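# Mount wire spool on rewinder spindle against drive disc

## Task

Slide the wound wire spool onto the rewinding machine's spindle until it sits fully seated against the drive disc, with the disc's drive pin passing through one of the spool flange's holes.

## Robot and tools

Robot: two arms, left_arm and right_arm, each ending in a sixteen-motor dexterous hand. right_arm has a right hand; left_arm has a mirror-image left hand. Base roots in the scene frame: left_arm at (+0.025, +0.367, 0) m, quat_wxyz (+1.000, 0, 0, -0.029); right_arm at (-0.022, -0.285, 0) m, quat_wxyz (+1.000, 0, 0, +0.006). Scene frame: origin at table height, midway between the nominal bases; +x out over the table, +z up, left_arm on the +y side. A camera stand is fixed to the floor behind the arms.

Frames. Each arm's printed hand pose, velocities, Hand target and offsets are in that arm's own base frame. Fixed cameras and the table use the scene frame. Printed positions may be off by a few cm, more at long reach.

Hand point axes (right hand): +z runs along straight fingers toward the tips; +y points out of the palm face (palm surface at y = -0.062 m); +x runs across the palm away from the thumb. On the left hand +x points toward the thumb. Straight fingertips reach about 0.139 m beyond knuckles at z = -0.017 m. A rigid mast sits on the palm side near the wrist (x +0.05 to +0.10, z -0.16 to -0.11, out to y = +0.06 m; x sign flips on the left hand) and can strike things. Fingertips carry rubber caps; the rest is hard plastic.

Tool execute_actions(actions, cameras). actions is a list of actions run in turn; each action is a table of 1 to 15 rows, one row per 1/30 s control step; a short table repeats its final row to fill 15 steps. Each action lasts 0.5 s. Every row has exactly 48 numbers in [-1, 1], both arms always present, in this order: left_arm dx, dy, dz, rx, ry, rz; left hand's 16 motor goals; left current_limit; left speed; then the same 24 for right_arm.

Arm numbers (dx..rz) are offsets, not poses: a displacement from that arm's Hand target as it stood when the action began, expressed along that arm's base axes. Every row within one action is measured from that same start, not from the preceding row, but each new action or call starts from the updated target, so sending the same offset again moves further. Scale: 1.0 equals 0.6 m for dx, dy, dz and 180 degrees for rotation; rx, ry, rz form a single rotation vector, turning about the target's position. A translation longer than 1.0 is scaled down along its direction. Each step the commanded orientation is limited to within 40 degrees of the measured one. The hand often stops short of its target; resending zeros re-requests it, and if it still lags, send the remaining gap as an offset. Tiny moves may not start. To stop pressing on something, command the target back beyond the hand point. right_arm's elbow droops under load, so aim higher than wanted. Near-singular wrist positions can make the whole arm swing.

Hand numbers are absolute goals, not changes: each maps linearly between a hinge's two stops. Order per hand: index_mcp, index_abd, index_pip, index_dip, middle_mcp, middle_abd, middle_pip, middle_dip, ring_mcp, ring_abd, ring_pip, ring_dip, thumb_cmc, thumb_axl, thumb_mcp, thumb_ipl. Straight values: _mcp +0.75, _abd 0.00, _pip +0.58, _dip +0.70, thumb_cmc +0.71, thumb_axl +0.68, thumb_mcp +0.23, thumb_ipl +0.17. Moving toward -1 curls finger joints toward the palm; thumb_cmc toward -1 brings the thumb round in front of the palm. current_limit maps -1..+1 to 0..550 mA (floor 11 mA); speed gives (speed+1)/2 of 8.5 rad/s. Initial values: current_limit +0.4, speed -0.6; last values persist. A zero is a real goal, so to leave a hand unchanged, echo its hand_goal, hand_current_limit and hand_speed. Grip force comes from placing goals past the object surface.

cameras: list of names among cam_head_left, cam_head_right, cam_high (each 672x504), or ["all"], or [] for none; omitted/null gives all only when actions is empty. An unknown name invalidates the call. The call returns once the robot is still, up to 3 s after the last action.

Results: end_effector_position (m) and end_effector_quat_wxyz per arm in its base frame; Hand target (the next offsets' origin); joint positions, velocities (may read "within noise" or be omitted), torques (offset, scaled, noisy; numbers 3 and 4 wrap at ±28 N m); per motor hand_goal, hand_measured, hand_current_ma (positive pushes toward -1), hand_state (moving, goal, blocked, overload); hand_current_limit, hand_speed; motor temperatures; positions at some intermediate steps.

zoom_image(camera, region): region [x0, y0, x1, y1] in pixels of that camera's most recent image, at most 504 by 504; camera one of cam_head_left, cam_head_right, cam_high. read_manual(section="licences") only returns licence text. finished_scene(scene=1) ends the scene irreversibly; the spool must stay seated without the robot.

Avoid: knocking anything off the table or leaving it off; dropping or releasing a moving part; hard impacts on fixed or heavy objects; any contact or squeeze between the two arms or hands; long pushes into unreachable poses. A hand motor at 495 mA or more for 5 s shuts off for 10 s. Arm motors past 85 °C print MOTOR HOT; at 100 °C the arm goes limp for 30 to 60 s. During an arm stop, hand commands are discarded. Loose objects may get brief disturbances. Time spent thinking lets the scene run on holding the last command.

Each tool is called after "Emit:" by a JSON object that holds its "fn" and its "kwargs".

## Session

Emit:
{"fn": "execute_actions", "kwargs": {"actions": []}}

Scene clock: 0.00 s.
left_arm: end_effector_position=(+0.6278, -0.0373, +0.2510) hand_goal=(+0.754, +0.000, +0.576, +0.696, +0.754, +0.000, +0.576, +0.696, +0.754, +0.000, +0.576, +0.696, +0.714, +0.678, +0.226, +0.168) hand_measured=(+0.754, +0.000, +0.576, +0.696, +0.754, +0.000, +0.576, +0.696, +0.754, +0.000, +0.576, +0.696, +0.714, +0.678, +0.226, +0.168) hand_current_ma=(+0, +0, +0, +0, +0, +0, +0, +0, +0, +0, +0, +0, +0, +0, +0, +0) hand_state=(goal, goal, goal, goal, goal, goal, goal, goal, goal, goal, goal, goal, goal, goal, goal, goal) hand_current_limit=0.40 hand_speed=-0.60 end_effector_quat_wxyz=(+0.275, +0.165, +0.751, +0.577) | right_arm: end_effector_position=(+0.1742, +0.3940, +0.3467) hand_goal=(+0.754, +0.000, +0.576, +0.696, +0.754, +0.000, +0.576, +0.696, +0.754, +0.000, +0.576, +0.696, +0.714, +0.678, +0.226, +0.168) hand_measured=(+0.754, +0.000, +0.576, +0.696, +0.754, +0.000, +0.576, +0.696, +0.754, +0.000, +0.576, +0.696, +0.714, +0.678, +0.226, +0.168) hand_current_ma=(+0, +0, +0, +0, +0, +0, +0, +0, +0, +0, +0, +0, +0, +0, +0, +0) hand_state=(goal, goal, goal, goal, goal, goal, goal, goal, goal, goal, goal, goal, goal, goal, goal, goal) hand_current_limit=0.40 hand_speed=-0.60 end_effector_quat_wxyz=(-0.194, +0.374, +0.797, +0.432)
Joint positions: left_arm=[-0.364 1.906 1.293 0.049 -1.223 -0.765] | right_arm=[1.19 0.794 0.807 -0.628 -0.302 0.655]
Joint velocities: within noise
Joint torques (N m): no reading
Motor temperatures (°C): left_arm=[34 32 31 28 31 32] | right_arm=[35 35 26 31 31 27]
Heat: left arm: hottest waist 34 °C; right arm: hottest waist 35 °C.
Hand target: left_arm +0.6324, -0.0390, +0.2543; +0.281, +0.161, +0.751, +0.576 | right_arm +0.1752, +0.3965, +0.3591; -0.195, +0.371, +0.794, +0.441

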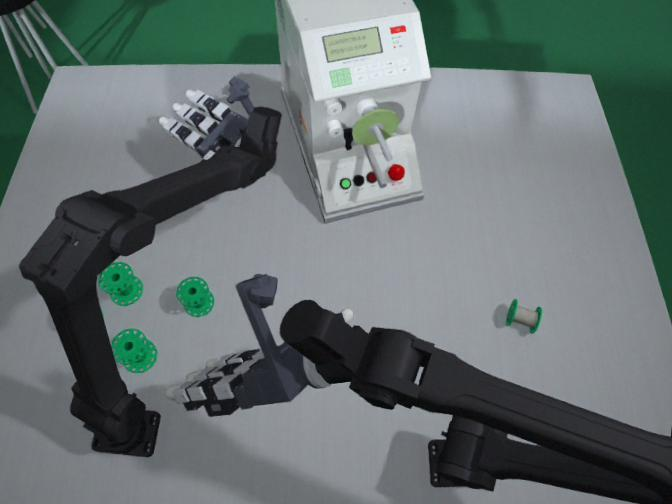

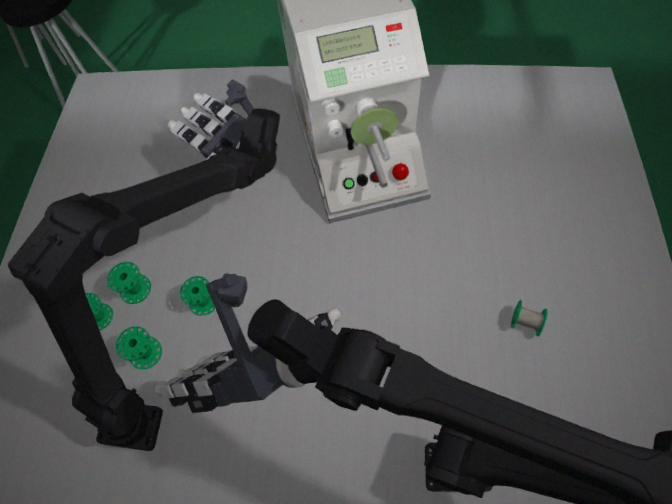

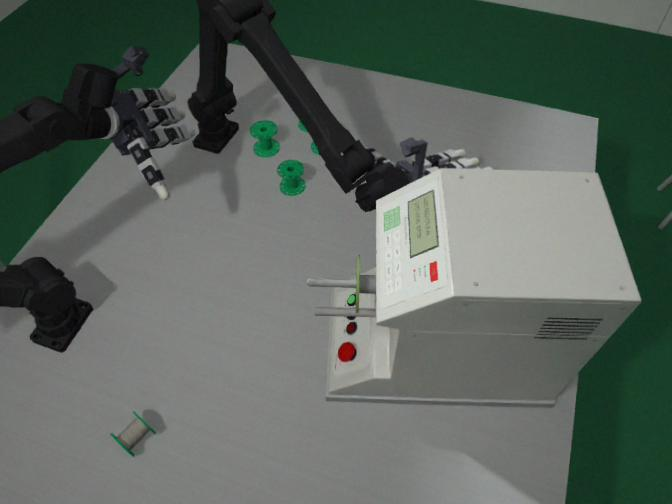

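Emit:
{"fn": "zoom_image", "kwargs": {"camera": "cam_head_left", "region": [290, 70, 450, 220]}}

Emit:
{"fn": "zoom_image", "kwargs": {"camera": "cam_head_right", "region": [290, 70, 450, 220]}}

Emit:
{"fn": "zoom_image", "kwargs": {"camera": "cam_high", "region": [290, 220, 450, 420]}}

Emit:
{"fn": "zoom_image", "kwargs": {"camera": "cam_high", "region": [90, 390, 180, 470]}}

Emit:
{"fn": "zoom_image", "kwargs": {"camera": "cam_head_left", "region": [480, 270, 580, 360]}}

Scaled by 3.150 from the camera's 672x504 image, which has a finer 960x720 frame.

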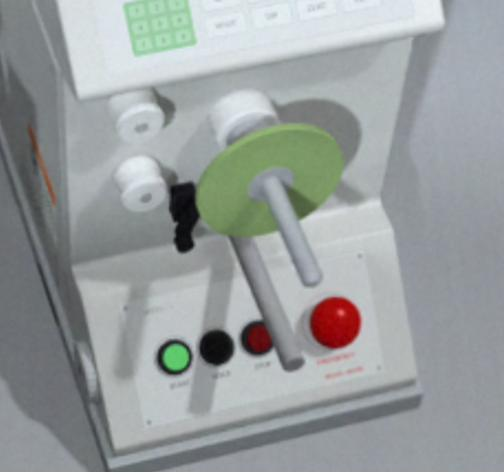

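Scaled by 3.150 from the camera's 672x504 image, which has a finer 960x720 frame.

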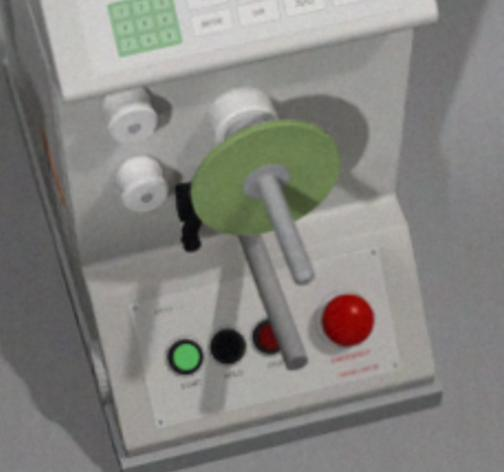

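Scaled by 2.520 from the camera's 672x504 image, which has a finer 960x720 frame.

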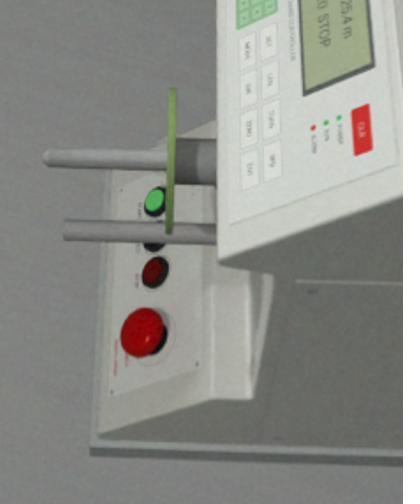

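Scaled by 5.600 from the camera's 672x504 image, which has a finer 960x720 frame.

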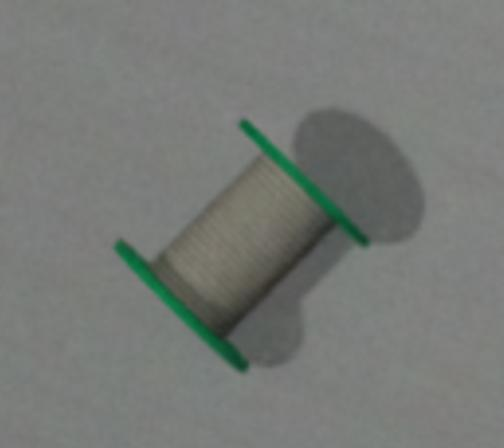

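Scaled by 5.040 from the camera's 672x504 image, which has a finer 960x720 frame.

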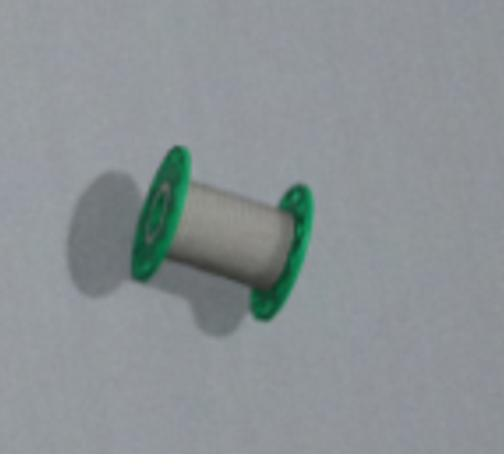

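Emit:
{"fn": "zoom_image", "kwargs": {"camera": "cam_head_left", "region": [345, 100, 405, 165]}}

Emit:
{"fn": "zoom_image", "kwargs": {"camera": "cam_head_right", "region": [345, 100, 405, 165]}}

Emit:
{"fn": "zoom_image", "kwargs": {"camera": "cam_high", "region": [300, 240, 380, 340]}}

Emit:
{"fn": "zoom_image", "kwargs": {"camera": "cam_head_left", "region": [175, 265, 225, 325]}}

Scaled by 7.754 from the camera's 672x504 image, which has a finer 960x720 frame.

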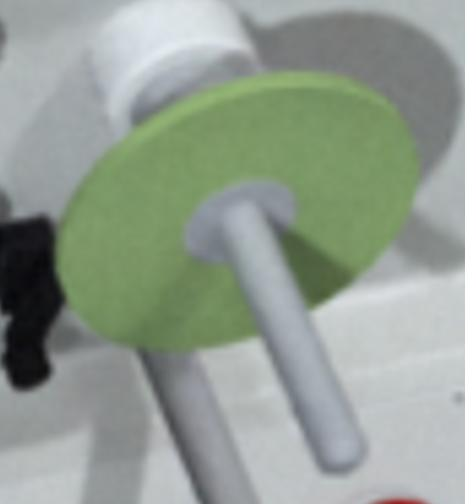

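Scaled by 7.754 from the camera's 672x504 image, which has a finer 960x720 frame.

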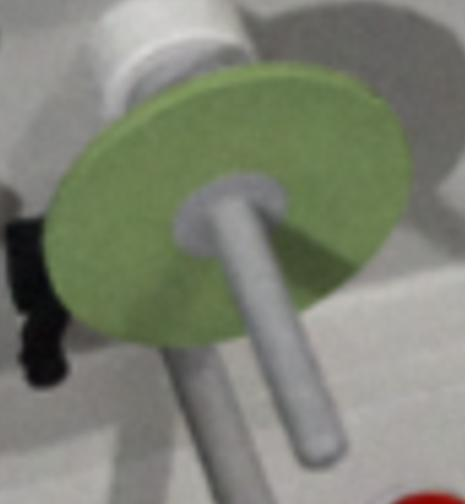

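Scaled by 5.040 from the camera's 672x504 image, which has a finer 960x720 frame.

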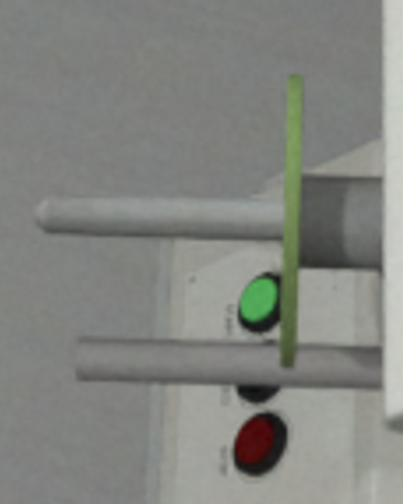

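Scaled by 8.400 from the camera's 672x504 image, which has a finer 960x720 frame.

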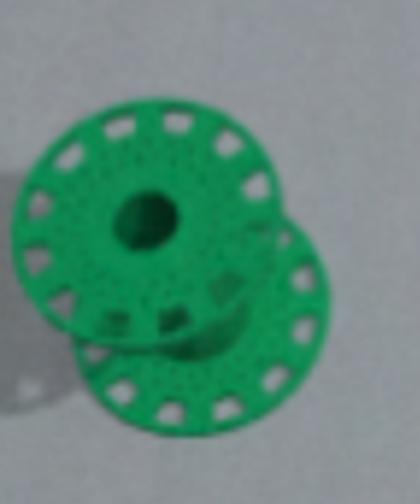

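Emit:
{"fn": "zoom_image", "kwargs": {"camera": "cam_head_left", "region": [60, 370, 200, 475]}}

Emit:
{"fn": "zoom_image", "kwargs": {"camera": "cam_head_left", "region": [400, 390, 560, 504]}}

Emit:
{"fn": "zoom_image", "kwargs": {"camera": "cam_high", "region": [170, 60, 310, 200]}}

Emit:
{"fn": "zoom_image", "kwargs": {"camera": "cam_high", "region": [0, 240, 140, 380]}}

Scaled by 3.600 from the camera's 672x504 image, which has a finer 960x720 frame.

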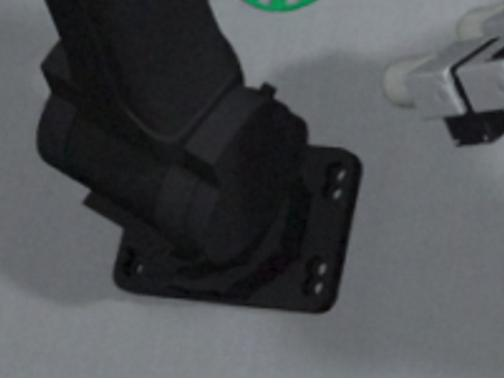

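Scaled by 3.150 from the camera's 672x504 image, which has a finer 960x720 frame.

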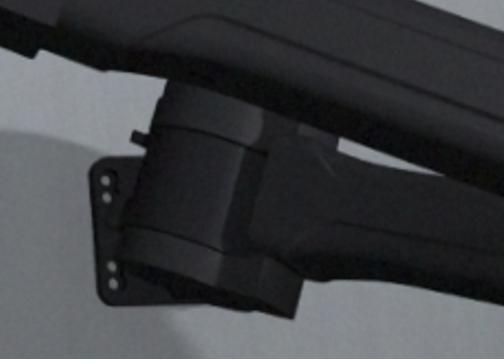

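Scaled by 3.600 from the camera's 672x504 image, which has a finer 960x720 frame.

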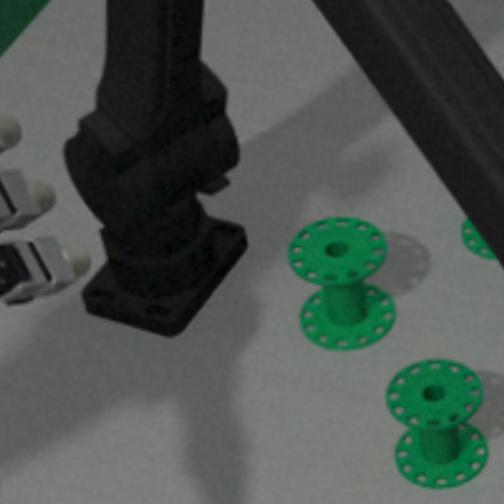

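Scaled by 3.600 from the camera's 672x504 image, which has a finer 960x720 frame.

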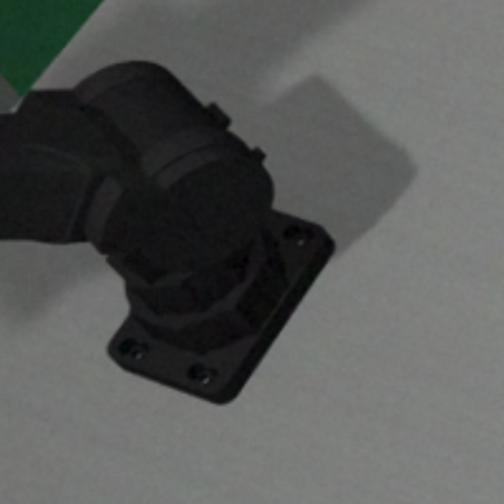

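Emit:
{"fn": "zoom_image", "kwargs": {"camera": "cam_head_right", "region": [60, 370, 200, 475]}}

Emit:
{"fn": "zoom_image", "kwargs": {"camera": "cam_head_right", "region": [400, 390, 560, 504]}}

Emit:
{"fn": "zoom_image", "kwargs": {"camera": "cam_head_right", "region": [480, 270, 580, 360]}}

Scaled by 3.600 from the camera's 672x504 image, which has a finer 960x720 frame.

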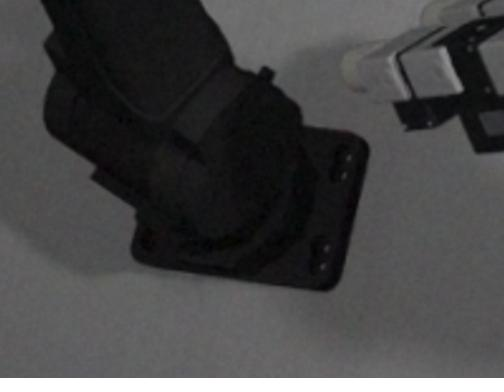

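Scaled by 3.150 from the camera's 672x504 image, which has a finer 960x720 frame.

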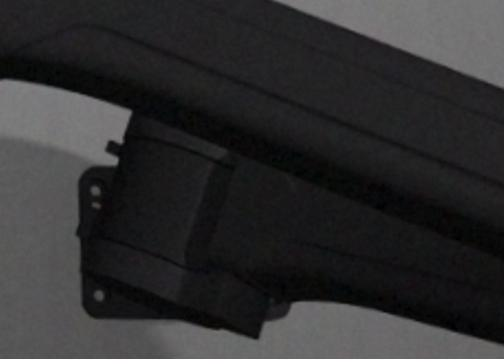

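Scaled by 5.040 from the camera's 672x504 image, which has a finer 960x720 frame.

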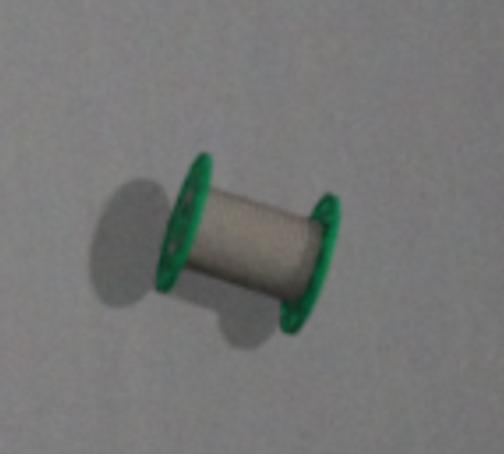

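Emit:
{"fn": "execute_actions", "kwargs": {"actions": [[[0,0,0,0,0,0,0.754,0,0.576,0.696,0.754,0,0.576,0.696,0.754,0,0.576,0.696,0.714,0.678,0.226,0.168,0.4,-0.6,0.0208,-0.0828,-0.0098,-0.0299,0.0114,-0.0202,0.753,0,0.2,0.986,0.753,0,0.2,0.986,0.753,0,0.2,0.986,0.2,0.678,0.226,0.05,0.4,-0.6],[0,0,0,0,0,0,0.754,0,0.576,0.696,0.754,0,0.576,0.696,0.754,0,0.576,0.696,0.714,0.678,0.226,0.168,0.4,-0.6,0.0417,-0.1655,-0.0197,-0.0598,0.0228,-0.0404,0.753,0,0.2,0.986,0.753,0,0.2,0.986,0.753,0,0.2,0.986,0.2,0.678,0.226,0.05,0.4,-0.6]],[[0,0,0,0,0,0,0.754,0,0.576,0.696,0.754,0,0.576,0.696,0.754,0,0.576,0.696,0.714,0.678,0.226,0.168,0.4,-0.6,0.0417,-0.1655,-0.0197,-0.0598,0.0228,-0.0404,0.753,0,-0.2,0.986,0.753,0,-0.2,0.986,0.753,0,-0.2,0.986,-0.2,0.678,0.226,-0.049,0.4,-0.6]],[[0,0,0,0,0,0,0.754,0,0.576,0.696,0.754,0,0.576,0.696,0.754,0,0.576,0.696,0.714,0.678,0.226,0.168,0.4,-0.6,0.0417,-0.1655,-0.0197,-0.0598,0.0228,-0.0404,0.753,0,-0.766,0.986,0.753,0,-0.766,0.986,0.753,0,-0.766,0.986,-0.671,0.678,0.226,-0.049,0.4,-0.6]]], "cameras": ["all"]}}

Scene clock: 595.20 s.
left_arm: end_effector_position=(+0.6278, -0.0373, +0.2510) hand_goal=(+0.754, +0.000, +0.576, +0.696, +0.754, +0.000, +0.576, +0.696, +0.754, +0.000, +0.576, +0.696, +0.714, +0.678, +0.226, +0.168) hand_measured=(+0.760, +0.000, +0.576, +0.696, +0.762, +0.000, +0.576, +0.696, +0.760, +0.000, +0.576, +0.696, +0.720, +0.678, +0.226, +0.168) hand_current_ma=(+6, +0, +0, +0, +8, +0, +0, +0, +6, +0, +0, +0, +5, +0, +0, +0) hand_state=(goal, goal, goal, goal, goal, goal, goal, goal, goal, goal, goal, goal, goal, goal, goal, goal) hand_current_limit=0.40 hand_speed=-0.60 end_effector_quat_wxyz=(+0.275, +0.165, +0.751, +0.577) | right_arm: end_effector_position=(+0.2437, +0.0979, +0.2996) hand_goal=(+0.754, +0.000, -0.766, +0.986, +0.754, +0.000, -0.766, +0.986, +0.754, +0.000, -0.766, +0.986, -0.670, +0.678, +0.226, -0.048) hand_measured=(+0.758, +0.000, -0.758, +0.984, +0.758, +0.000, -0.758, +0.984, +0.758, +0.000, -0.758, +0.984, -0.662, +0.678, +0.224, -0.046) hand_current_ma=(+10, +1, +24, -8, +12, +1, +25, -7, +11, +1, +27, -7, +27, -2, -10, +4) hand_state=(goal, goal, goal, goal, goal, goal, goal, goal, goal, goal, goal, goal, goal, goal, goal, goal) hand_current_limit=0.40 hand_speed=-0.60 end_effector_quat_wxyz=(-0.087, +0.604, +0.772, +0.178)
Joint positions: left_arm=[-0.364 1.906 1.293 0.049 -1.223 -0.765] | right_arm=[0.244 0.667 0.953 -1.674 -0.356 0.034]
Joint torques (N m): left_arm=[0.15 -19.66 8.25 1.57 -0.59 0.03] | right_arm=[-0.85 2.43 12.59 0.14 -0.47 -0.2]
Motor temperatures (°C): left_arm=[32 38 45 28 30 26] | right_arm=[32 31 49 28 29 25]
Heat: left arm: hottest elbow 45 °C; right arm: hottest elbow 49 °C.
Hand target: left_arm +0.6324, -0.0390, +0.2543; +0.281, +0.161, +0.751, +0.576 | right_arm +0.2503, +0.0986, +0.3237; -0.082, +0.596, +0.776, +0.192
Off the commanded pose: left_arm 0.006 m, 1 deg | right_arm 0.025 m, 2 deg.
joint sent to its limit (right arm) — joint 4 (wrist pitch), lower limit. The joint targets still meet the commanded pose.
Step readings (end_effector_position of left_arm | right_arm):
0: (+0.6278, -0.0373, +0.2510) | (+0.1742, +0.3940, +0.3467)
1: (+0.6278, -0.0373, +0.2510) | (+0.1742, +0.3940, +0.3466)
2: (+0.6278, -0.0373, +0.2510) | (+0.1747, +0.3920, +0.3444)
4: (+0.6278, -0.0373, +0.2510) | (+0.1780, +0.3761, +0.3343)
8: (+0.6278, -0.0373, +0.2510) | (+0.1928, +0.3272, +0.3247)
15: (+0.6278, -0.0373, +0.2510) | (+0.1963, +0.2963, +0.3178)
16: (+0.6278, -0.0373, +0.2510) | (+0.1965, +0.2948, +0.3161)
17: (+0.6278, -0.0373, +0.2510) | (+0.1977, +0.2895, +0.3133)
19: (+0.6278, -0.0373, +0.2510) | (+0.2033, +0.2672, +0.3051)
23: (+0.6278, -0.0373, +0.2510) | (+0.2162, +0.2182, +0.2983)
30: (+0.6278, -0.0373, +0.2510) | (+0.2206, +0.1959, +0.3085)
31: (+0.6278, -0.0373, +0.2510) | (+0.2208, +0.1945, +0.3089)
32: (+0.6278, -0.0373, +0.2510) | (+0.2216, +0.1885, +0.3081)
34: (+0.6278, -0.0373, +0.2510) | (+0.2260, +0.1630, +0.3039)
38: (+0.6278, -0.0373, +0.2510) | (+0.2353, +0.1137, +0.2996)
45: (+0.6278, -0.0373, +0.2510) | (+0.2435, +0.0947, +0.3003)

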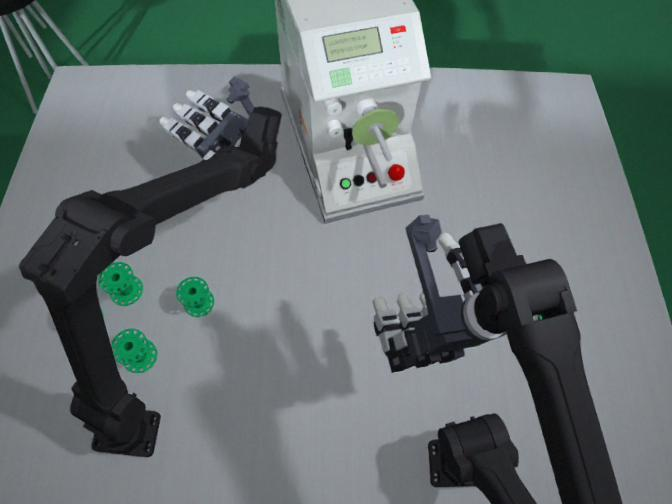

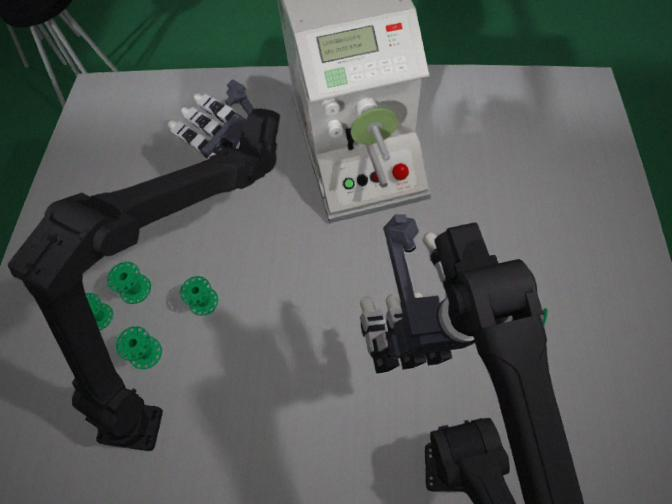

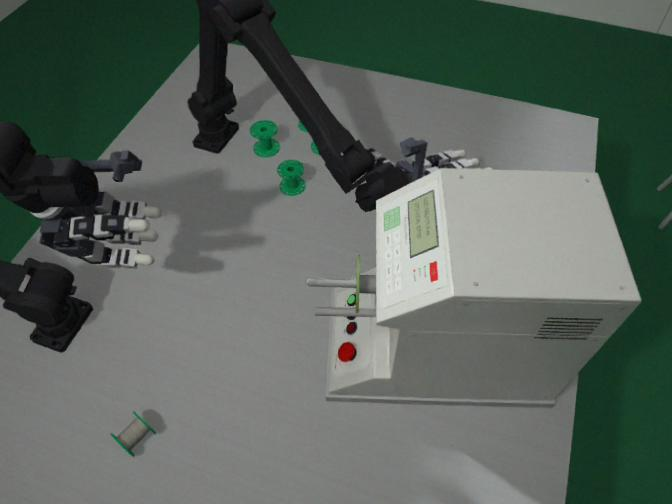

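Emit:
{"fn": "execute_actions", "kwargs": {"actions": [[[0,0,0,0,0,0,0.754,0,0.576,0.696,0.754,0,0.576,0.696,0.754,0,0.576,0.696,0.714,0.678,0.226,0.168,0.4,-0.6,0.0138,-0.0746,-0.0288,-0.0187,0.0301,-0.026,0.753,0,-0.766,0.986,0.753,0,-0.766,0.986,0.753,0,-0.766,0.986,-0.671,0.678,0.226,-0.049,0.4,-0.6],[0,0,0,0,0,0,0.754,0,0.576,0.696,0.754,0,0.576,0.696,0.754,0,0.576,0.696,0.714,0.678,0.226,0.168,0.4,-0.6,0.0277,-0.1492,-0.0576,-0.0374,0.0603,-0.0519,0.753,0,-0.766,0.986,0.753,0,-0.766,0.986,0.753,0,-0.766,0.986,-0.671,0.678,0.226,-0.049,0.4,-0.6]],[[0,0,0,0,0,0,0.754,0,0.576,0.696,0.754,0,0.576,0.696,0.754,0,0.576,0.696,0.714,0.678,0.226,0.168,0.4,-0.6,0.0277,-0.1492,-0.0576,-0.0374,0.0603,-0.0519,0.753,0,-0.766,0.986,0.753,0,-0.766,0.986,0.753,0,-0.766,0.986,-0.671,0.678,0.226,-0.049,0.4,-0.6]],[[0,0,0,0,0,0,0.754,0,0.576,0.696,0.754,0,0.576,0.696,0.754,0,0.576,0.696,0.714,0.678,0.226,0.168,0.4,-0.6,0.0277,-0.1492,-0.0576,-0.0374,0.0603,-0.0519,0.753,0,-0.766,0.986,0.753,0,-0.766,0.986,0.753,0,-0.766,0.986,-0.671,0.678,0.226,-0.049,0.4,-0.6]]], "cameras": ["all"]}}

Scene clock: 638.50 s.
left_arm: end_effector_position=(+0.6278, -0.0373, +0.2510) hand_goal=(+0.754, +0.000, +0.576, +0.696, +0.754, +0.000, +0.576, +0.696, +0.754, +0.000, +0.576, +0.696, +0.714, +0.678, +0.226, +0.168) hand_measured=(+0.760, +0.000, +0.576, +0.696, +0.762, +0.000, +0.576, +0.696, +0.760, +0.000, +0.576, +0.696, +0.720, +0.678, +0.226, +0.168) hand_current_ma=(+6, +0, +0, +0, +8, +0, +0, +0, +6, +0, +0, +0, +5, +0, +0, +0) hand_state=(goal, goal, goal, goal, goal, goal, goal, goal, goal, goal, goal, goal, goal, goal, goal, goal) hand_current_limit=0.40 hand_speed=-0.60 end_effector_quat_wxyz=(+0.275, +0.165, +0.751, +0.577) | right_arm: end_effector_position=(+0.2885, -0.1629, +0.2013) hand_goal=(+0.754, +0.000, -0.766, +0.986, +0.754, +0.000, -0.766, +0.986, +0.754, +0.000, -0.766, +0.986, -0.670, +0.678, +0.226, -0.048) hand_measured=(+0.756, +0.000, -0.758, +0.984, +0.756, +0.000, -0.758, +0.984, +0.756, +0.000, -0.758, +0.984, -0.670, +0.678, +0.224, -0.046) hand_current_ma=(+4, +1, +22, -8, +5, +1, +24, -7, +4, +1, +25, -7, -1, -2, -10, +4) hand_state=(goal, goal, goal, goal, goal, goal, goal, goal, goal, goal, goal, goal, goal, goal, goal, goal) hand_current_limit=0.40 hand_speed=-0.60 end_effector_quat_wxyz=(-0.082, +0.805, +0.583, -0.072)
Joint positions: left_arm=[-0.364 1.906 1.293 0.049 -1.223 -0.765] | right_arm=[-0.452 1.12 1.015 -1.68 0.049 -0.131]
Joint torques (N m): left_arm=[0.56 -19.31 8.25 1.52 -0.59 0.05] | right_arm=[-0.56 -3.9 11.3 -0.58 0.17 -0.11]
Heat: left arm: hottest elbow 45 °C; right arm: hottest elbow 53 °C.
Hand target: left_arm +0.6324, -0.0390, +0.2543; +0.281, +0.161, +0.751, +0.576 | right_arm +0.3002, -0.1700, +0.2202; -0.141, +0.797, +0.579, -0.102
Off the commanded pose: left_arm 0.006 m, 1 deg | right_arm 0.023 m, 8 deg.
joint sent to its limit (right arm) — joint 4 (wrist pitch), lower limit. The joint targets are off in orientation, not in position.
Step readings (end_effector_position of left_arm | right_arm):
0: (+0.6278, -0.0373, +0.2510) | (+0.2437, +0.0979, +0.2996)
1: (+0.6278, -0.0373, +0.2510) | (+0.2438, +0.0977, +0.2996)
2: (+0.6278, -0.0373, +0.2510) | (+0.2446, +0.0951, +0.2993)
4: (+0.6278, -0.0373, +0.2510) | (+0.2503, +0.0766, +0.2981)
8: (+0.6278, -0.0373, +0.2510) | (+0.2595, +0.0308, +0.2967)
15: (+0.6278, -0.0373, +0.2510) | (+0.2657, +0.0107, +0.2926)
16: (+0.6278, -0.0373, +0.2510) | (+0.2664, +0.0096, +0.2919)
17: (+0.6278, -0.0373, +0.2510) | (+0.2675, +0.0042, +0.2901)
19: (+0.6278, -0.0373, +0.2510) | (+0.2694, -0.0194, +0.2846)
23: (+0.6278, -0.0373, +0.2510) | (+0.2730, -0.0640, +0.2669)
30: (+0.6278, -0.0373, +0.2510) | (+0.2801, -0.0786, +0.2474)
31: (+0.6278, -0.0373, +0.2510) | (+0.2801, -0.0796, +0.2470)
32: (+0.6278, -0.0373, +0.2510) | (+0.2793, -0.0845, +0.2450)
34: (+0.6278, -0.0373, +0.2510) | (+0.2771, -0.1064, +0.2383)
38: (+0.6278, -0.0373, +0.2510) | (+0.2786, -0.1479, +0.2114)
45: (+0.6278, -0.0373, +0.2510) | (+0.2845, -0.1608, +0.1952)

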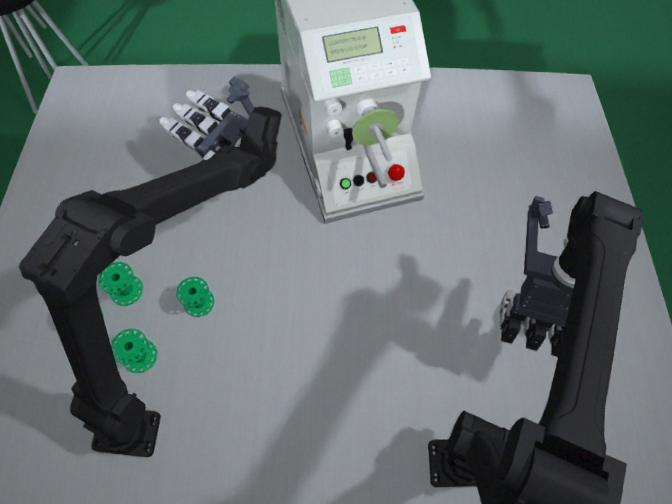

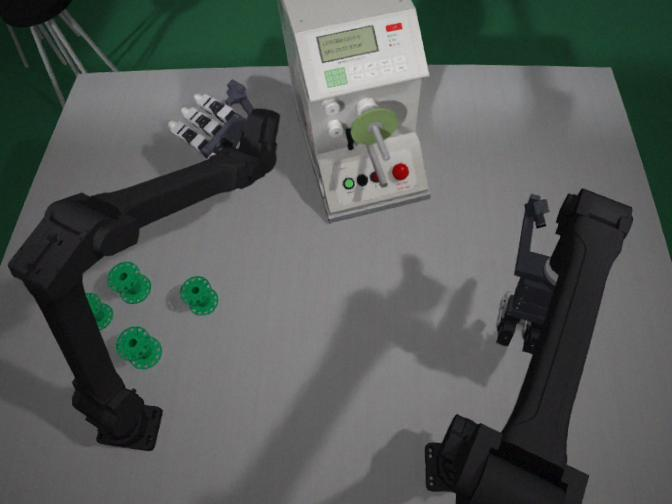

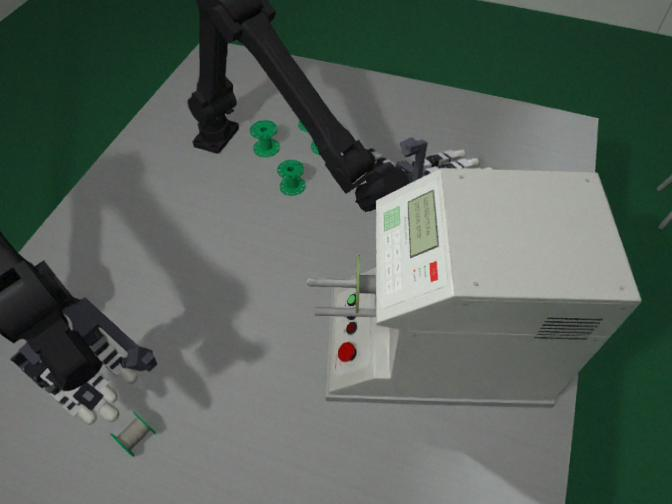

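Emit:
{"fn": "zoom_image", "kwargs": {"camera": "cam_high", "region": [0, 300, 200, 480]}}

Emit:
{"fn": "zoom_image", "kwargs": {"camera": "cam_head_left", "region": [470, 180, 650, 380]}}

Emit:
{"fn": "zoom_image", "kwargs": {"camera": "cam_head_right", "region": [470, 180, 650, 380]}}

Scaled by 2.520 from the camera's 672x504 image, which has a finer 960x720 frame.

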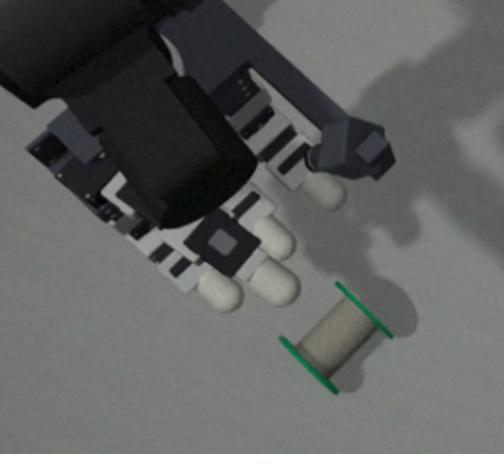

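Scaled by 2.520 from the camera's 672x504 image, which has a finer 960x720 frame.

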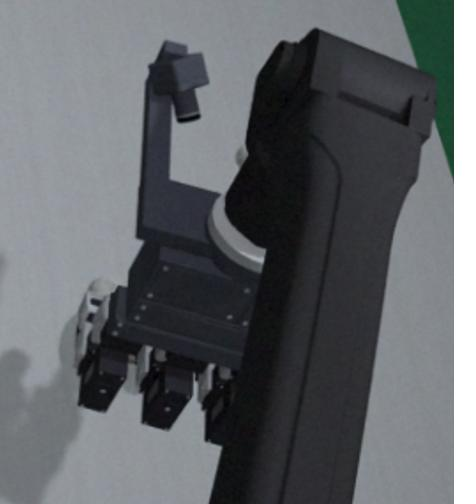

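Scaled by 2.520 from the camera's 672x504 image, which has a finer 960x720 frame.

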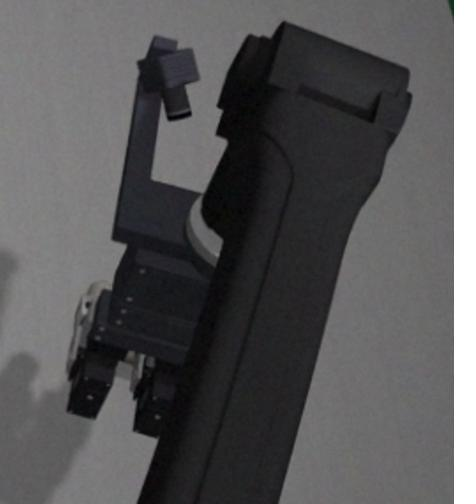

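Emit:
{"fn": "zoom_image", "kwargs": {"camera": "cam_head_left", "region": [150, 70, 290, 175]}}

Emit:
{"fn": "zoom_image", "kwargs": {"camera": "cam_head_right", "region": [150, 70, 290, 175]}}

Emit:
{"fn": "zoom_image", "kwargs": {"camera": "cam_high", "region": [360, 120, 500, 225]}}

Scaled by 3.600 from the camera's 672x504 image, which has a finer 960x720 frame.

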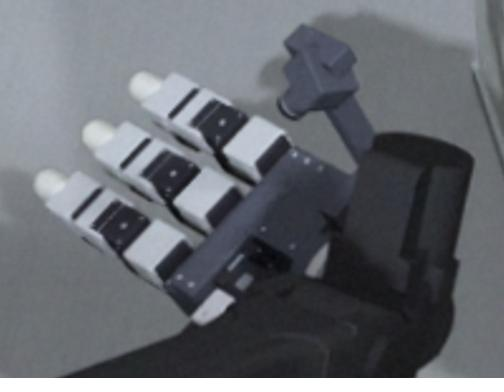

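Scaled by 3.600 from the camera's 672x504 image, which has a finer 960x720 frame.

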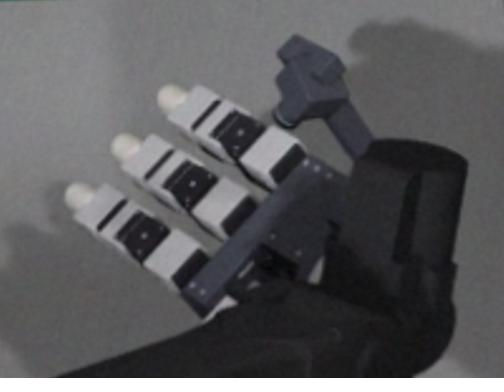

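Scaled by 3.600 from the camera's 672x504 image, which has a finer 960x720 frame.

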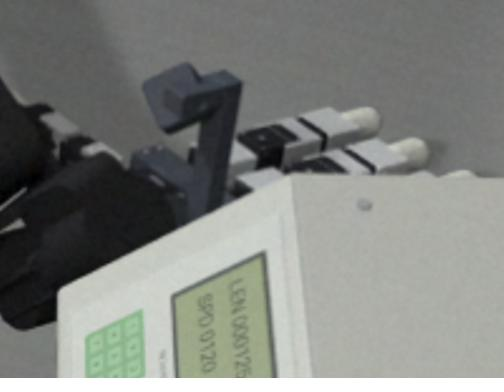

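Emit:
{"fn": "execute_actions", "kwargs": {"actions": [[[0,0,0,0,0,0,0.754,0,0.576,0.696,0.754,0,0.576,0.696,0.754,0,0.576,0.696,0.714,0.678,0.226,0.168,0.4,-0.6,-0.014,-0.003,-0.0818,0.0215,0.066,0,0.753,0,-0.766,0.986,0.753,0,-0.766,0.986,0.753,0,-0.766,0.986,-0.671,0.678,0.226,-0.049,0.4,-0.6]],[[0,0,0,0,0,0,0.754,0,0.576,0.696,0.754,0,0.576,0.696,0.754,0,0.576,0.696,0.714,0.678,0.226,0.168,0.4,-0.6,-0.014,-0.003,-0.0818,0.0215,0.066,0,0.753,0,-0.766,0.986,0.753,0,-0.766,0.986,0.753,0,-0.766,0.986,-0.671,0.678,0.226,-0.049,0.4,-0.6]]], "cameras": ["all"]}}

Emit:
{"fn": "zoom_image", "kwargs": {"camera": "cam_high", "region": [30, 320, 190, 480]}}

Emit:
{"fn": "zoom_image", "kwargs": {"camera": "cam_head_left", "region": [450, 220, 630, 400]}}

Scene clock: 857.87 s.
left_arm: end_effector_position=(+0.6278, -0.0373, +0.2510) hand_goal=(+0.754, +0.000, +0.576, +0.696, +0.754, +0.000, +0.576, +0.696, +0.754, +0.000, +0.576, +0.696, +0.714, +0.678, +0.226, +0.168) hand_measured=(+0.760, +0.000, +0.576, +0.696, +0.762, +0.000, +0.576, +0.696, +0.760, +0.000, +0.576, +0.696, +0.720, +0.678, +0.226, +0.168) hand_current_ma=(+6, +0, +0, +0, +8, +0, +0, +0, +6, +0, +0, +0, +5, +0, +0, +0) hand_state=(goal, goal, goal, goal, goal, goal, goal, goal, goal, goal, goal, goal, goal, goal, goal, goal) hand_current_limit=0.40 hand_speed=-0.60 end_effector_quat_wxyz=(+0.275, +0.165, +0.751, +0.577) | right_arm: end_effector_position=(+0.2871, -0.1736, +0.1285) hand_goal=(+0.754, +0.000, -0.766, +0.986, +0.754, +0.000, -0.766, +0.986, +0.754, +0.000, -0.766, +0.986, -0.670, +0.678, +0.226, -0.048) hand_measured=(+0.754, +0.000, -0.760, +0.984, +0.754, +0.000, -0.760, +0.984, +0.754, +0.000, -0.758, +0.984, -0.670, +0.678, +0.224, -0.046) hand_current_ma=(+0, +1, +20, -8, +0, +1, +22, -7, +0, +1, +24, -7, -1, -2, -10, +4) hand_state=(goal, goal, goal, goal, goal, goal, goal, goal, goal, goal, goal, goal, goal, goal, goal, goal) hand_current_limit=0.40 hand_speed=-0.60 end_effector_quat_wxyz=(-0.171, +0.782, +0.579, -0.152)
Joint positions: left_arm=[-0.364 1.906 1.293 0.049 -1.223 -0.765] | right_arm=[-0.452 1.342 1.001 -1.68 0.109 -0.131]
Joint torques (N m): left_arm=[0.32 -19.6 8.28 1.52 -0.61 0.03] | right_arm=[-0.38 -5.13 6.3 -1.09 0.22 0.03]
Heat: left arm: hottest elbow 45 °C; right arm: hottest elbow 51 °C.
Hand target: left_arm +0.6324, -0.0390, +0.2543; +0.281, +0.161, +0.751, +0.576 | right_arm +0.2835, -0.1736, +0.1220; -0.310, +0.747, +0.543, -0.225
Off the commanded pose: left_arm 0.006 m, 1 deg | right_arm 0.007 m, 19 deg.
joint sent to its limit (right arm) — joint 4 (wrist pitch), lower limit. The joint targets are off in orientation, not in position.
Step readings (end_effector_position of left_arm | right_arm):
0: (+0.6278, -0.0373, +0.2510) | (+0.2886, -0.1629, +0.2013)
1: (+0.6278, -0.0373, +0.2510) | (+0.2885, -0.1629, +0.2013)
2: (+0.6278, -0.0373, +0.2510) | (+0.2883, -0.1638, +0.2008)
4: (+0.6278, -0.0373, +0.2510) | (+0.2883, -0.1659, +0.1973)
8: (+0.6278, -0.0373, +0.2510) | (+0.2904, -0.1689, +0.1808)
15: (+0.6278, -0.0373, +0.2510) | (+0.2913, -0.1700, +0.1723)
16: (+0.6278, -0.0373, +0.2510) | (+0.2912, -0.1700, +0.1723)
17: (+0.6278, -0.0373, +0.2510) | (+0.2911, -0.1708, +0.1712)
19: (+0.6278, -0.0373, +0.2510) | (+0.2909, -0.1729, +0.1659)
23: (+0.6278, -0.0373, +0.2510) | (+0.2888, -0.1737, +0.1424)
30: (+0.6278, -0.0373, +0.2510) | (+0.2871, -0.1735, +0.1285)

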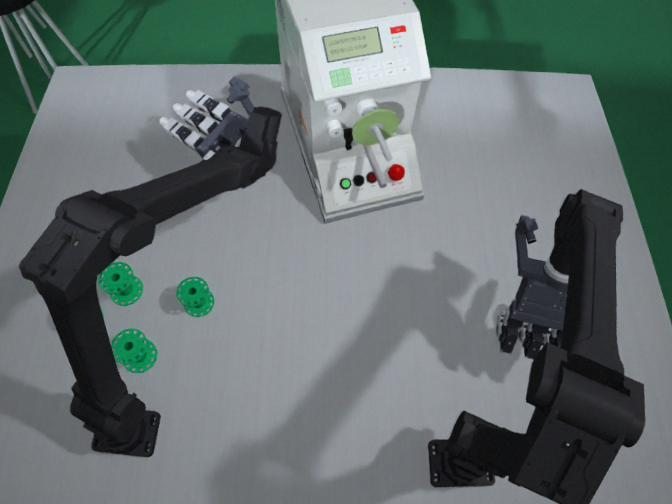

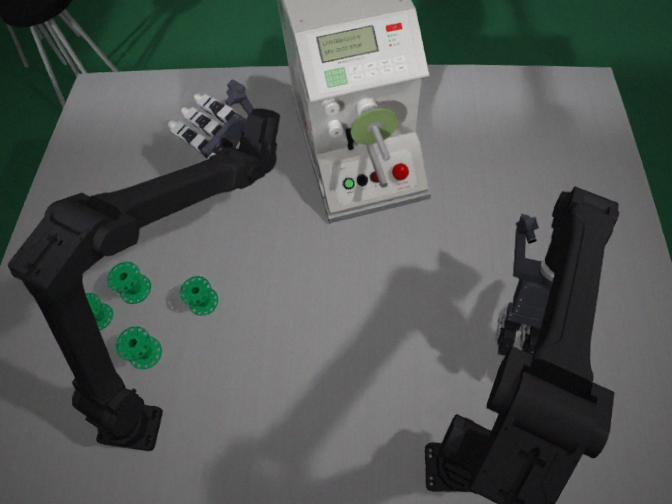

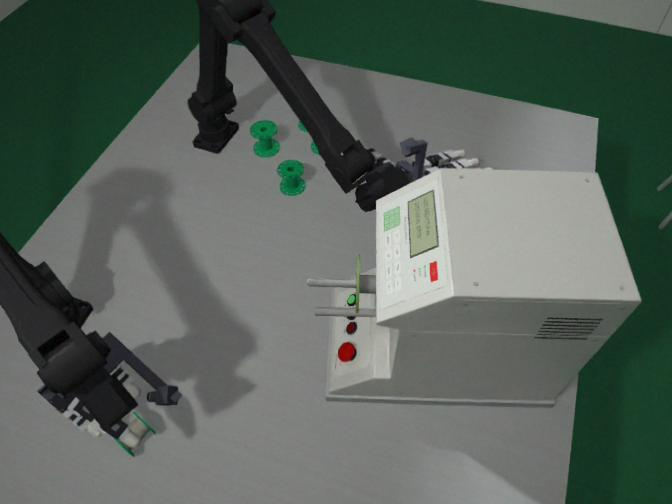

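Scaled by 3.150 from the camera's 672x504 image, which has a finer 960x720 frame.

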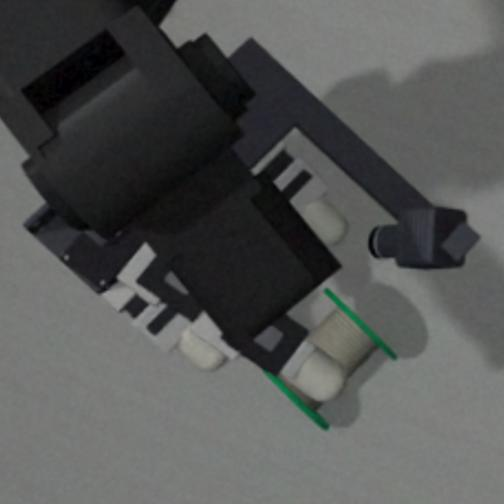

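Scaled by 2.800 from the camera's 672x504 image, which has a finer 960x720 frame.

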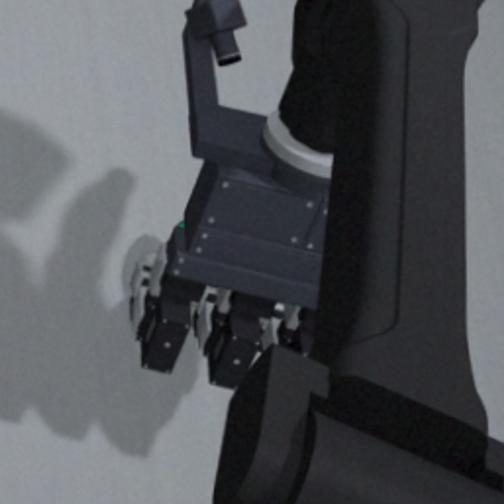

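Emit:
{"fn": "execute_actions", "kwargs": {"actions": [[[0,0,0,0,0,0,0.754,0,0.576,0.696,0.754,0,0.576,0.696,0.754,0,0.576,0.696,0.714,0.678,0.226,0.168,0.4,-0.6,-0.0225,0.02,-0.075,0,0,0,0.753,0,-0.766,0.986,0.753,0,-0.766,0.986,0.753,0,-0.766,0.986,-0.671,0.678,0.226,-0.049,0.4,-0.6]]], "cameras": ["cam_high"]}}

Emit:
{"fn": "zoom_image", "kwargs": {"camera": "cam_high", "region": [50, 360, 190, 480]}}

Scene clock: 910.33 s.
left_arm: end_effector_position=(+0.6278, -0.0373, +0.2510) hand_goal=(+0.754, +0.000, +0.576, +0.696, +0.754, +0.000, +0.576, +0.696, +0.754, +0.000, +0.576, +0.696, +0.714, +0.678, +0.226, +0.168) hand_measured=(+0.760, +0.000, +0.576, +0.696, +0.762, +0.000, +0.576, +0.696, +0.760, +0.000, +0.576, +0.696, +0.720, +0.678, +0.226, +0.168) hand_current_ma=(+6, +0, +0, +0, +8, +0, +0, +0, +6, +0, +0, +0, +5, +0, +0, +0) hand_state=(goal, goal, goal, goal, goal, goal, goal, goal, goal, goal, goal, goal, goal, goal, goal, goal) hand_current_limit=0.40 hand_speed=-0.60 end_effector_quat_wxyz=(+0.275, +0.165, +0.751, +0.577) | right_arm: end_effector_position=(+0.2718, -0.1653, +0.0831) hand_goal=(+0.754, +0.000, -0.766, +0.986, +0.754, +0.000, -0.766, +0.986, +0.754, +0.000, -0.766, +0.986, -0.670, +0.678, +0.226, -0.048) hand_measured=(+0.752, +0.000, -0.760, +0.984, +0.752, +0.000, -0.760, +0.984, +0.752, +0.000, -0.760, +0.984, -0.670, +0.678, +0.224, -0.046) hand_current_ma=(-3, +1, +18, -8, -4, +1, +20, -7, -3, +1, +21, -7, -1, -2, -10, +4) hand_state=(goal, goal, goal, goal, goal, goal, goal, goal, goal, goal, goal, goal, goal, goal, goal, goal) hand_current_limit=0.40 hand_speed=-0.60 end_effector_quat_wxyz=(-0.234, +0.770, +0.563, -0.185)
Joint positions: left_arm=[-0.364 1.906 1.293 0.049 -1.223 -0.765] | right_arm=[-0.448 1.457 0.966 -1.68 0.1 -0.109]
Joint torques (N m): left_arm=[0.38 -19.37 8.25 1.54 -0.56 0.03] | right_arm=[0.5 -5.71 5.57 -1.43 -0.01 0.06]
Motor temperatures (°C): left_arm=[32 39 46 28 30 26] | right_arm=[31 31 43 27 29 25]
Heat: left arm: hottest elbow 46 °C; right arm: hottest elbow 43 °C.
Hand target: left_arm +0.6324, -0.0390, +0.2543; +0.281, +0.161, +0.751, +0.576 | right_arm +0.2699, -0.1616, +0.0770; -0.310, +0.747, +0.543, -0.225
Off the commanded pose: left_arm 0.006 m, 1 deg | right_arm 0.007 m, 10 deg.
joint sent to its limit (right arm) — joint 4 (wrist pitch), lower limit. The joint targets are off in orientation, not in position.
Step readings (end_effector_position of left_arm | right_arm):
0: (+0.6278, -0.0373, +0.2510) | (+0.2871, -0.1736, +0.1285)
1: (+0.6278, -0.0373, +0.2510) | (+0.2871, -0.1736, +0.1284)
2: (+0.6278, -0.0373, +0.2510) | (+0.2866, -0.1735, +0.1271)
4: (+0.6278, -0.0373, +0.2510) | (+0.2846, -0.1729, +0.1211)
8: (+0.6278, -0.0373, +0.2510) | (+0.2752, -0.1673, +0.0965)
15: (+0.6278, -0.0373, +0.2510) | (+0.2719, -0.1651, +0.0830)
Images, in order (width x height): cam_high 672x504.

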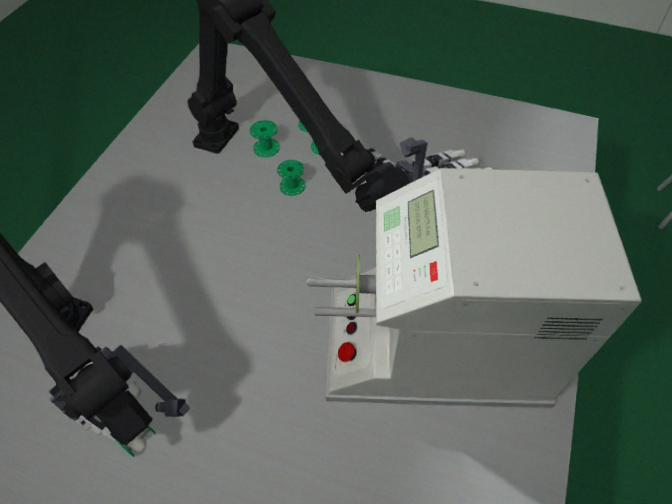

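Scaled by 3.600 from the camera's 672x504 image, which has a finer 960x720 frame.

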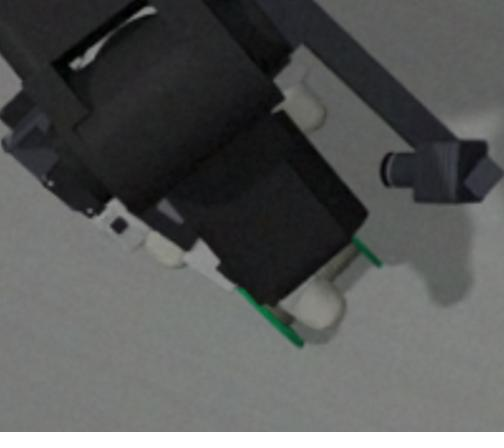

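Emit:
{"fn": "execute_actions", "kwargs": {"actions": [[[0,0,0,0,0,0,0.754,0,0.576,0.696,0.754,0,0.576,0.696,0.754,0,0.576,0.696,0.714,0.678,0.226,0.168,0.4,-0.6,0.0075,0.017,-0.055,0,0,-0.011,0.753,0,-0.766,0.986,0.753,0,-0.766,0.986,0.753,0,-0.766,0.986,-0.671,0.678,0.226,-0.049,0.4,-0.6]]], "cameras": ["cam_high"]}}

Emit:
{"fn": "zoom_image", "kwargs": {"camera": "cam_high", "region": [50, 360, 190, 480]}}

Scene clock: 946.50 s.
left_arm: end_effector_position=(+0.6278, -0.0373, +0.2510) hand_goal=(+0.754, +0.000, +0.576, +0.696, +0.754, +0.000, +0.576, +0.696, +0.754, +0.000, +0.576, +0.696, +0.714, +0.678, +0.226, +0.168) hand_measured=(+0.760, +0.000, +0.576, +0.696, +0.762, +0.000, +0.576, +0.696, +0.760, +0.000, +0.576, +0.696, +0.720, +0.678, +0.226, +0.168) hand_current_ma=(+6, +0, +0, +0, +8, +0, +0, +0, +6, +0, +0, +0, +5, +0, +0, +0) hand_state=(goal, goal, goal, goal, goal, goal, goal, goal, goal, goal, goal, goal, goal, goal, goal, goal) hand_current_limit=0.40 hand_speed=-0.60 end_effector_quat_wxyz=(+0.275, +0.165, +0.751, +0.577) | right_arm: end_effector_position=(+0.2680, -0.1498, +0.0472) hand_goal=(+0.754, +0.000, -0.766, +0.986, +0.754, +0.000, -0.766, +0.986, +0.754, +0.000, -0.766, +0.986, -0.670, +0.678, +0.226, -0.048) hand_measured=(+0.746, +0.000, -0.778, +0.980, +0.748, +0.000, -0.778, +0.980, +0.750, +0.000, -0.778, +0.982, -0.670, +0.678, +0.224, -0.046) hand_current_ma=(-24, +1, -42, -20, -21, +1, -40, -17, -12, +1, -37, -14, +0, -2, -10, +4) hand_state=(goal, goal, goal, goal, goal, goal, goal, goal, goal, goal, goal, goal, goal, goal, goal, goal) hand_current_limit=0.40 hand_speed=-0.60 end_effector_quat_wxyz=(-0.292, +0.762, +0.540, -0.206)
Joint positions: left_arm=[-0.364 1.906 1.293 0.049 -1.223 -0.765] | right_arm=[-0.421 1.581 0.966 -1.685 0.054 -0.063]
Joint torques (N m): left_arm=[0.44 -19.37 8.28 1.42 -0.57 0.03] | right_arm=[0.26 -6.24 6.53 -1.47 -0.09 0.11]
Heat: left arm: hottest elbow 46 °C; right arm: hottest elbow 40 °C.
Hand target: left_arm +0.6324, -0.0390, +0.2543; +0.281, +0.161, +0.751, +0.576 | right_arm +0.2743, -0.1514, +0.0440; -0.314, +0.757, +0.530, -0.219
Off the commanded pose: left_arm 0.006 m, 1 deg | right_arm 0.007 m, 3 deg.
joint read past its limit (right arm) — joint 4 (wrist pitch), lower limit.
joint sent to its limit (right arm) — joint 4 (wrist pitch), lower limit. The joint targets are off in orientation, not in position.
Step readings (end_effector_position of left_arm | right_arm):
0: (+0.6278, -0.0373, +0.2510) | (+0.2717, -0.1653, +0.0831)
1: (+0.6278, -0.0373, +0.2510) | (+0.2718, -0.1651, +0.0830)
2: (+0.6278, -0.0373, +0.2510) | (+0.2720, -0.1640, +0.0817)
4: (+0.6278, -0.0373, +0.2510) | (+0.2723, -0.1603, +0.0750)
8: (+0.6278, -0.0373, +0.2510) | (+0.2705, -0.1527, +0.0537)
15: (+0.6278, -0.0373, +0.2510) | (+0.2680, -0.1498, +0.0472)
Images, in order (width x height): cam_high 672x504.

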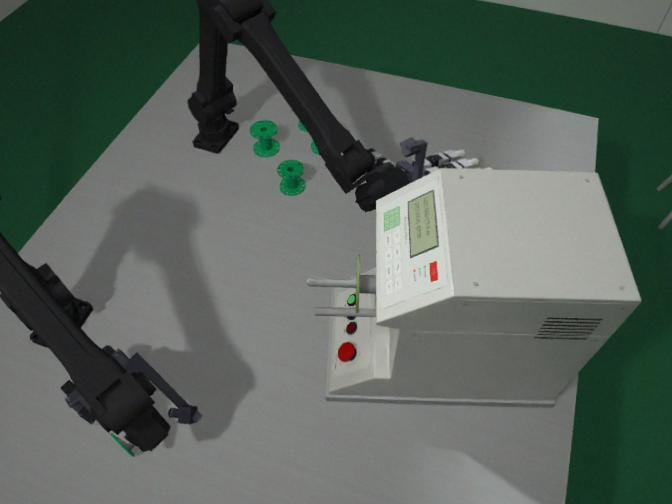

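Scaled by 3.600 from the camera's 672x504 image, which has a finer 960x720 frame.

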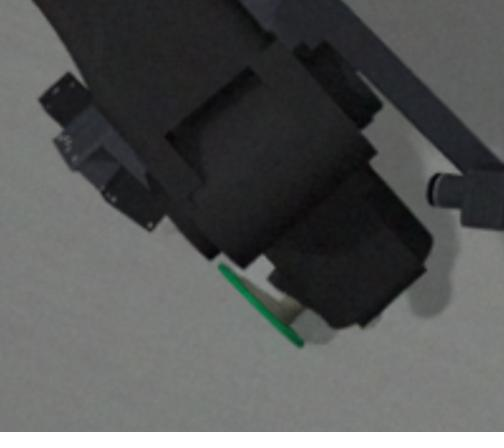

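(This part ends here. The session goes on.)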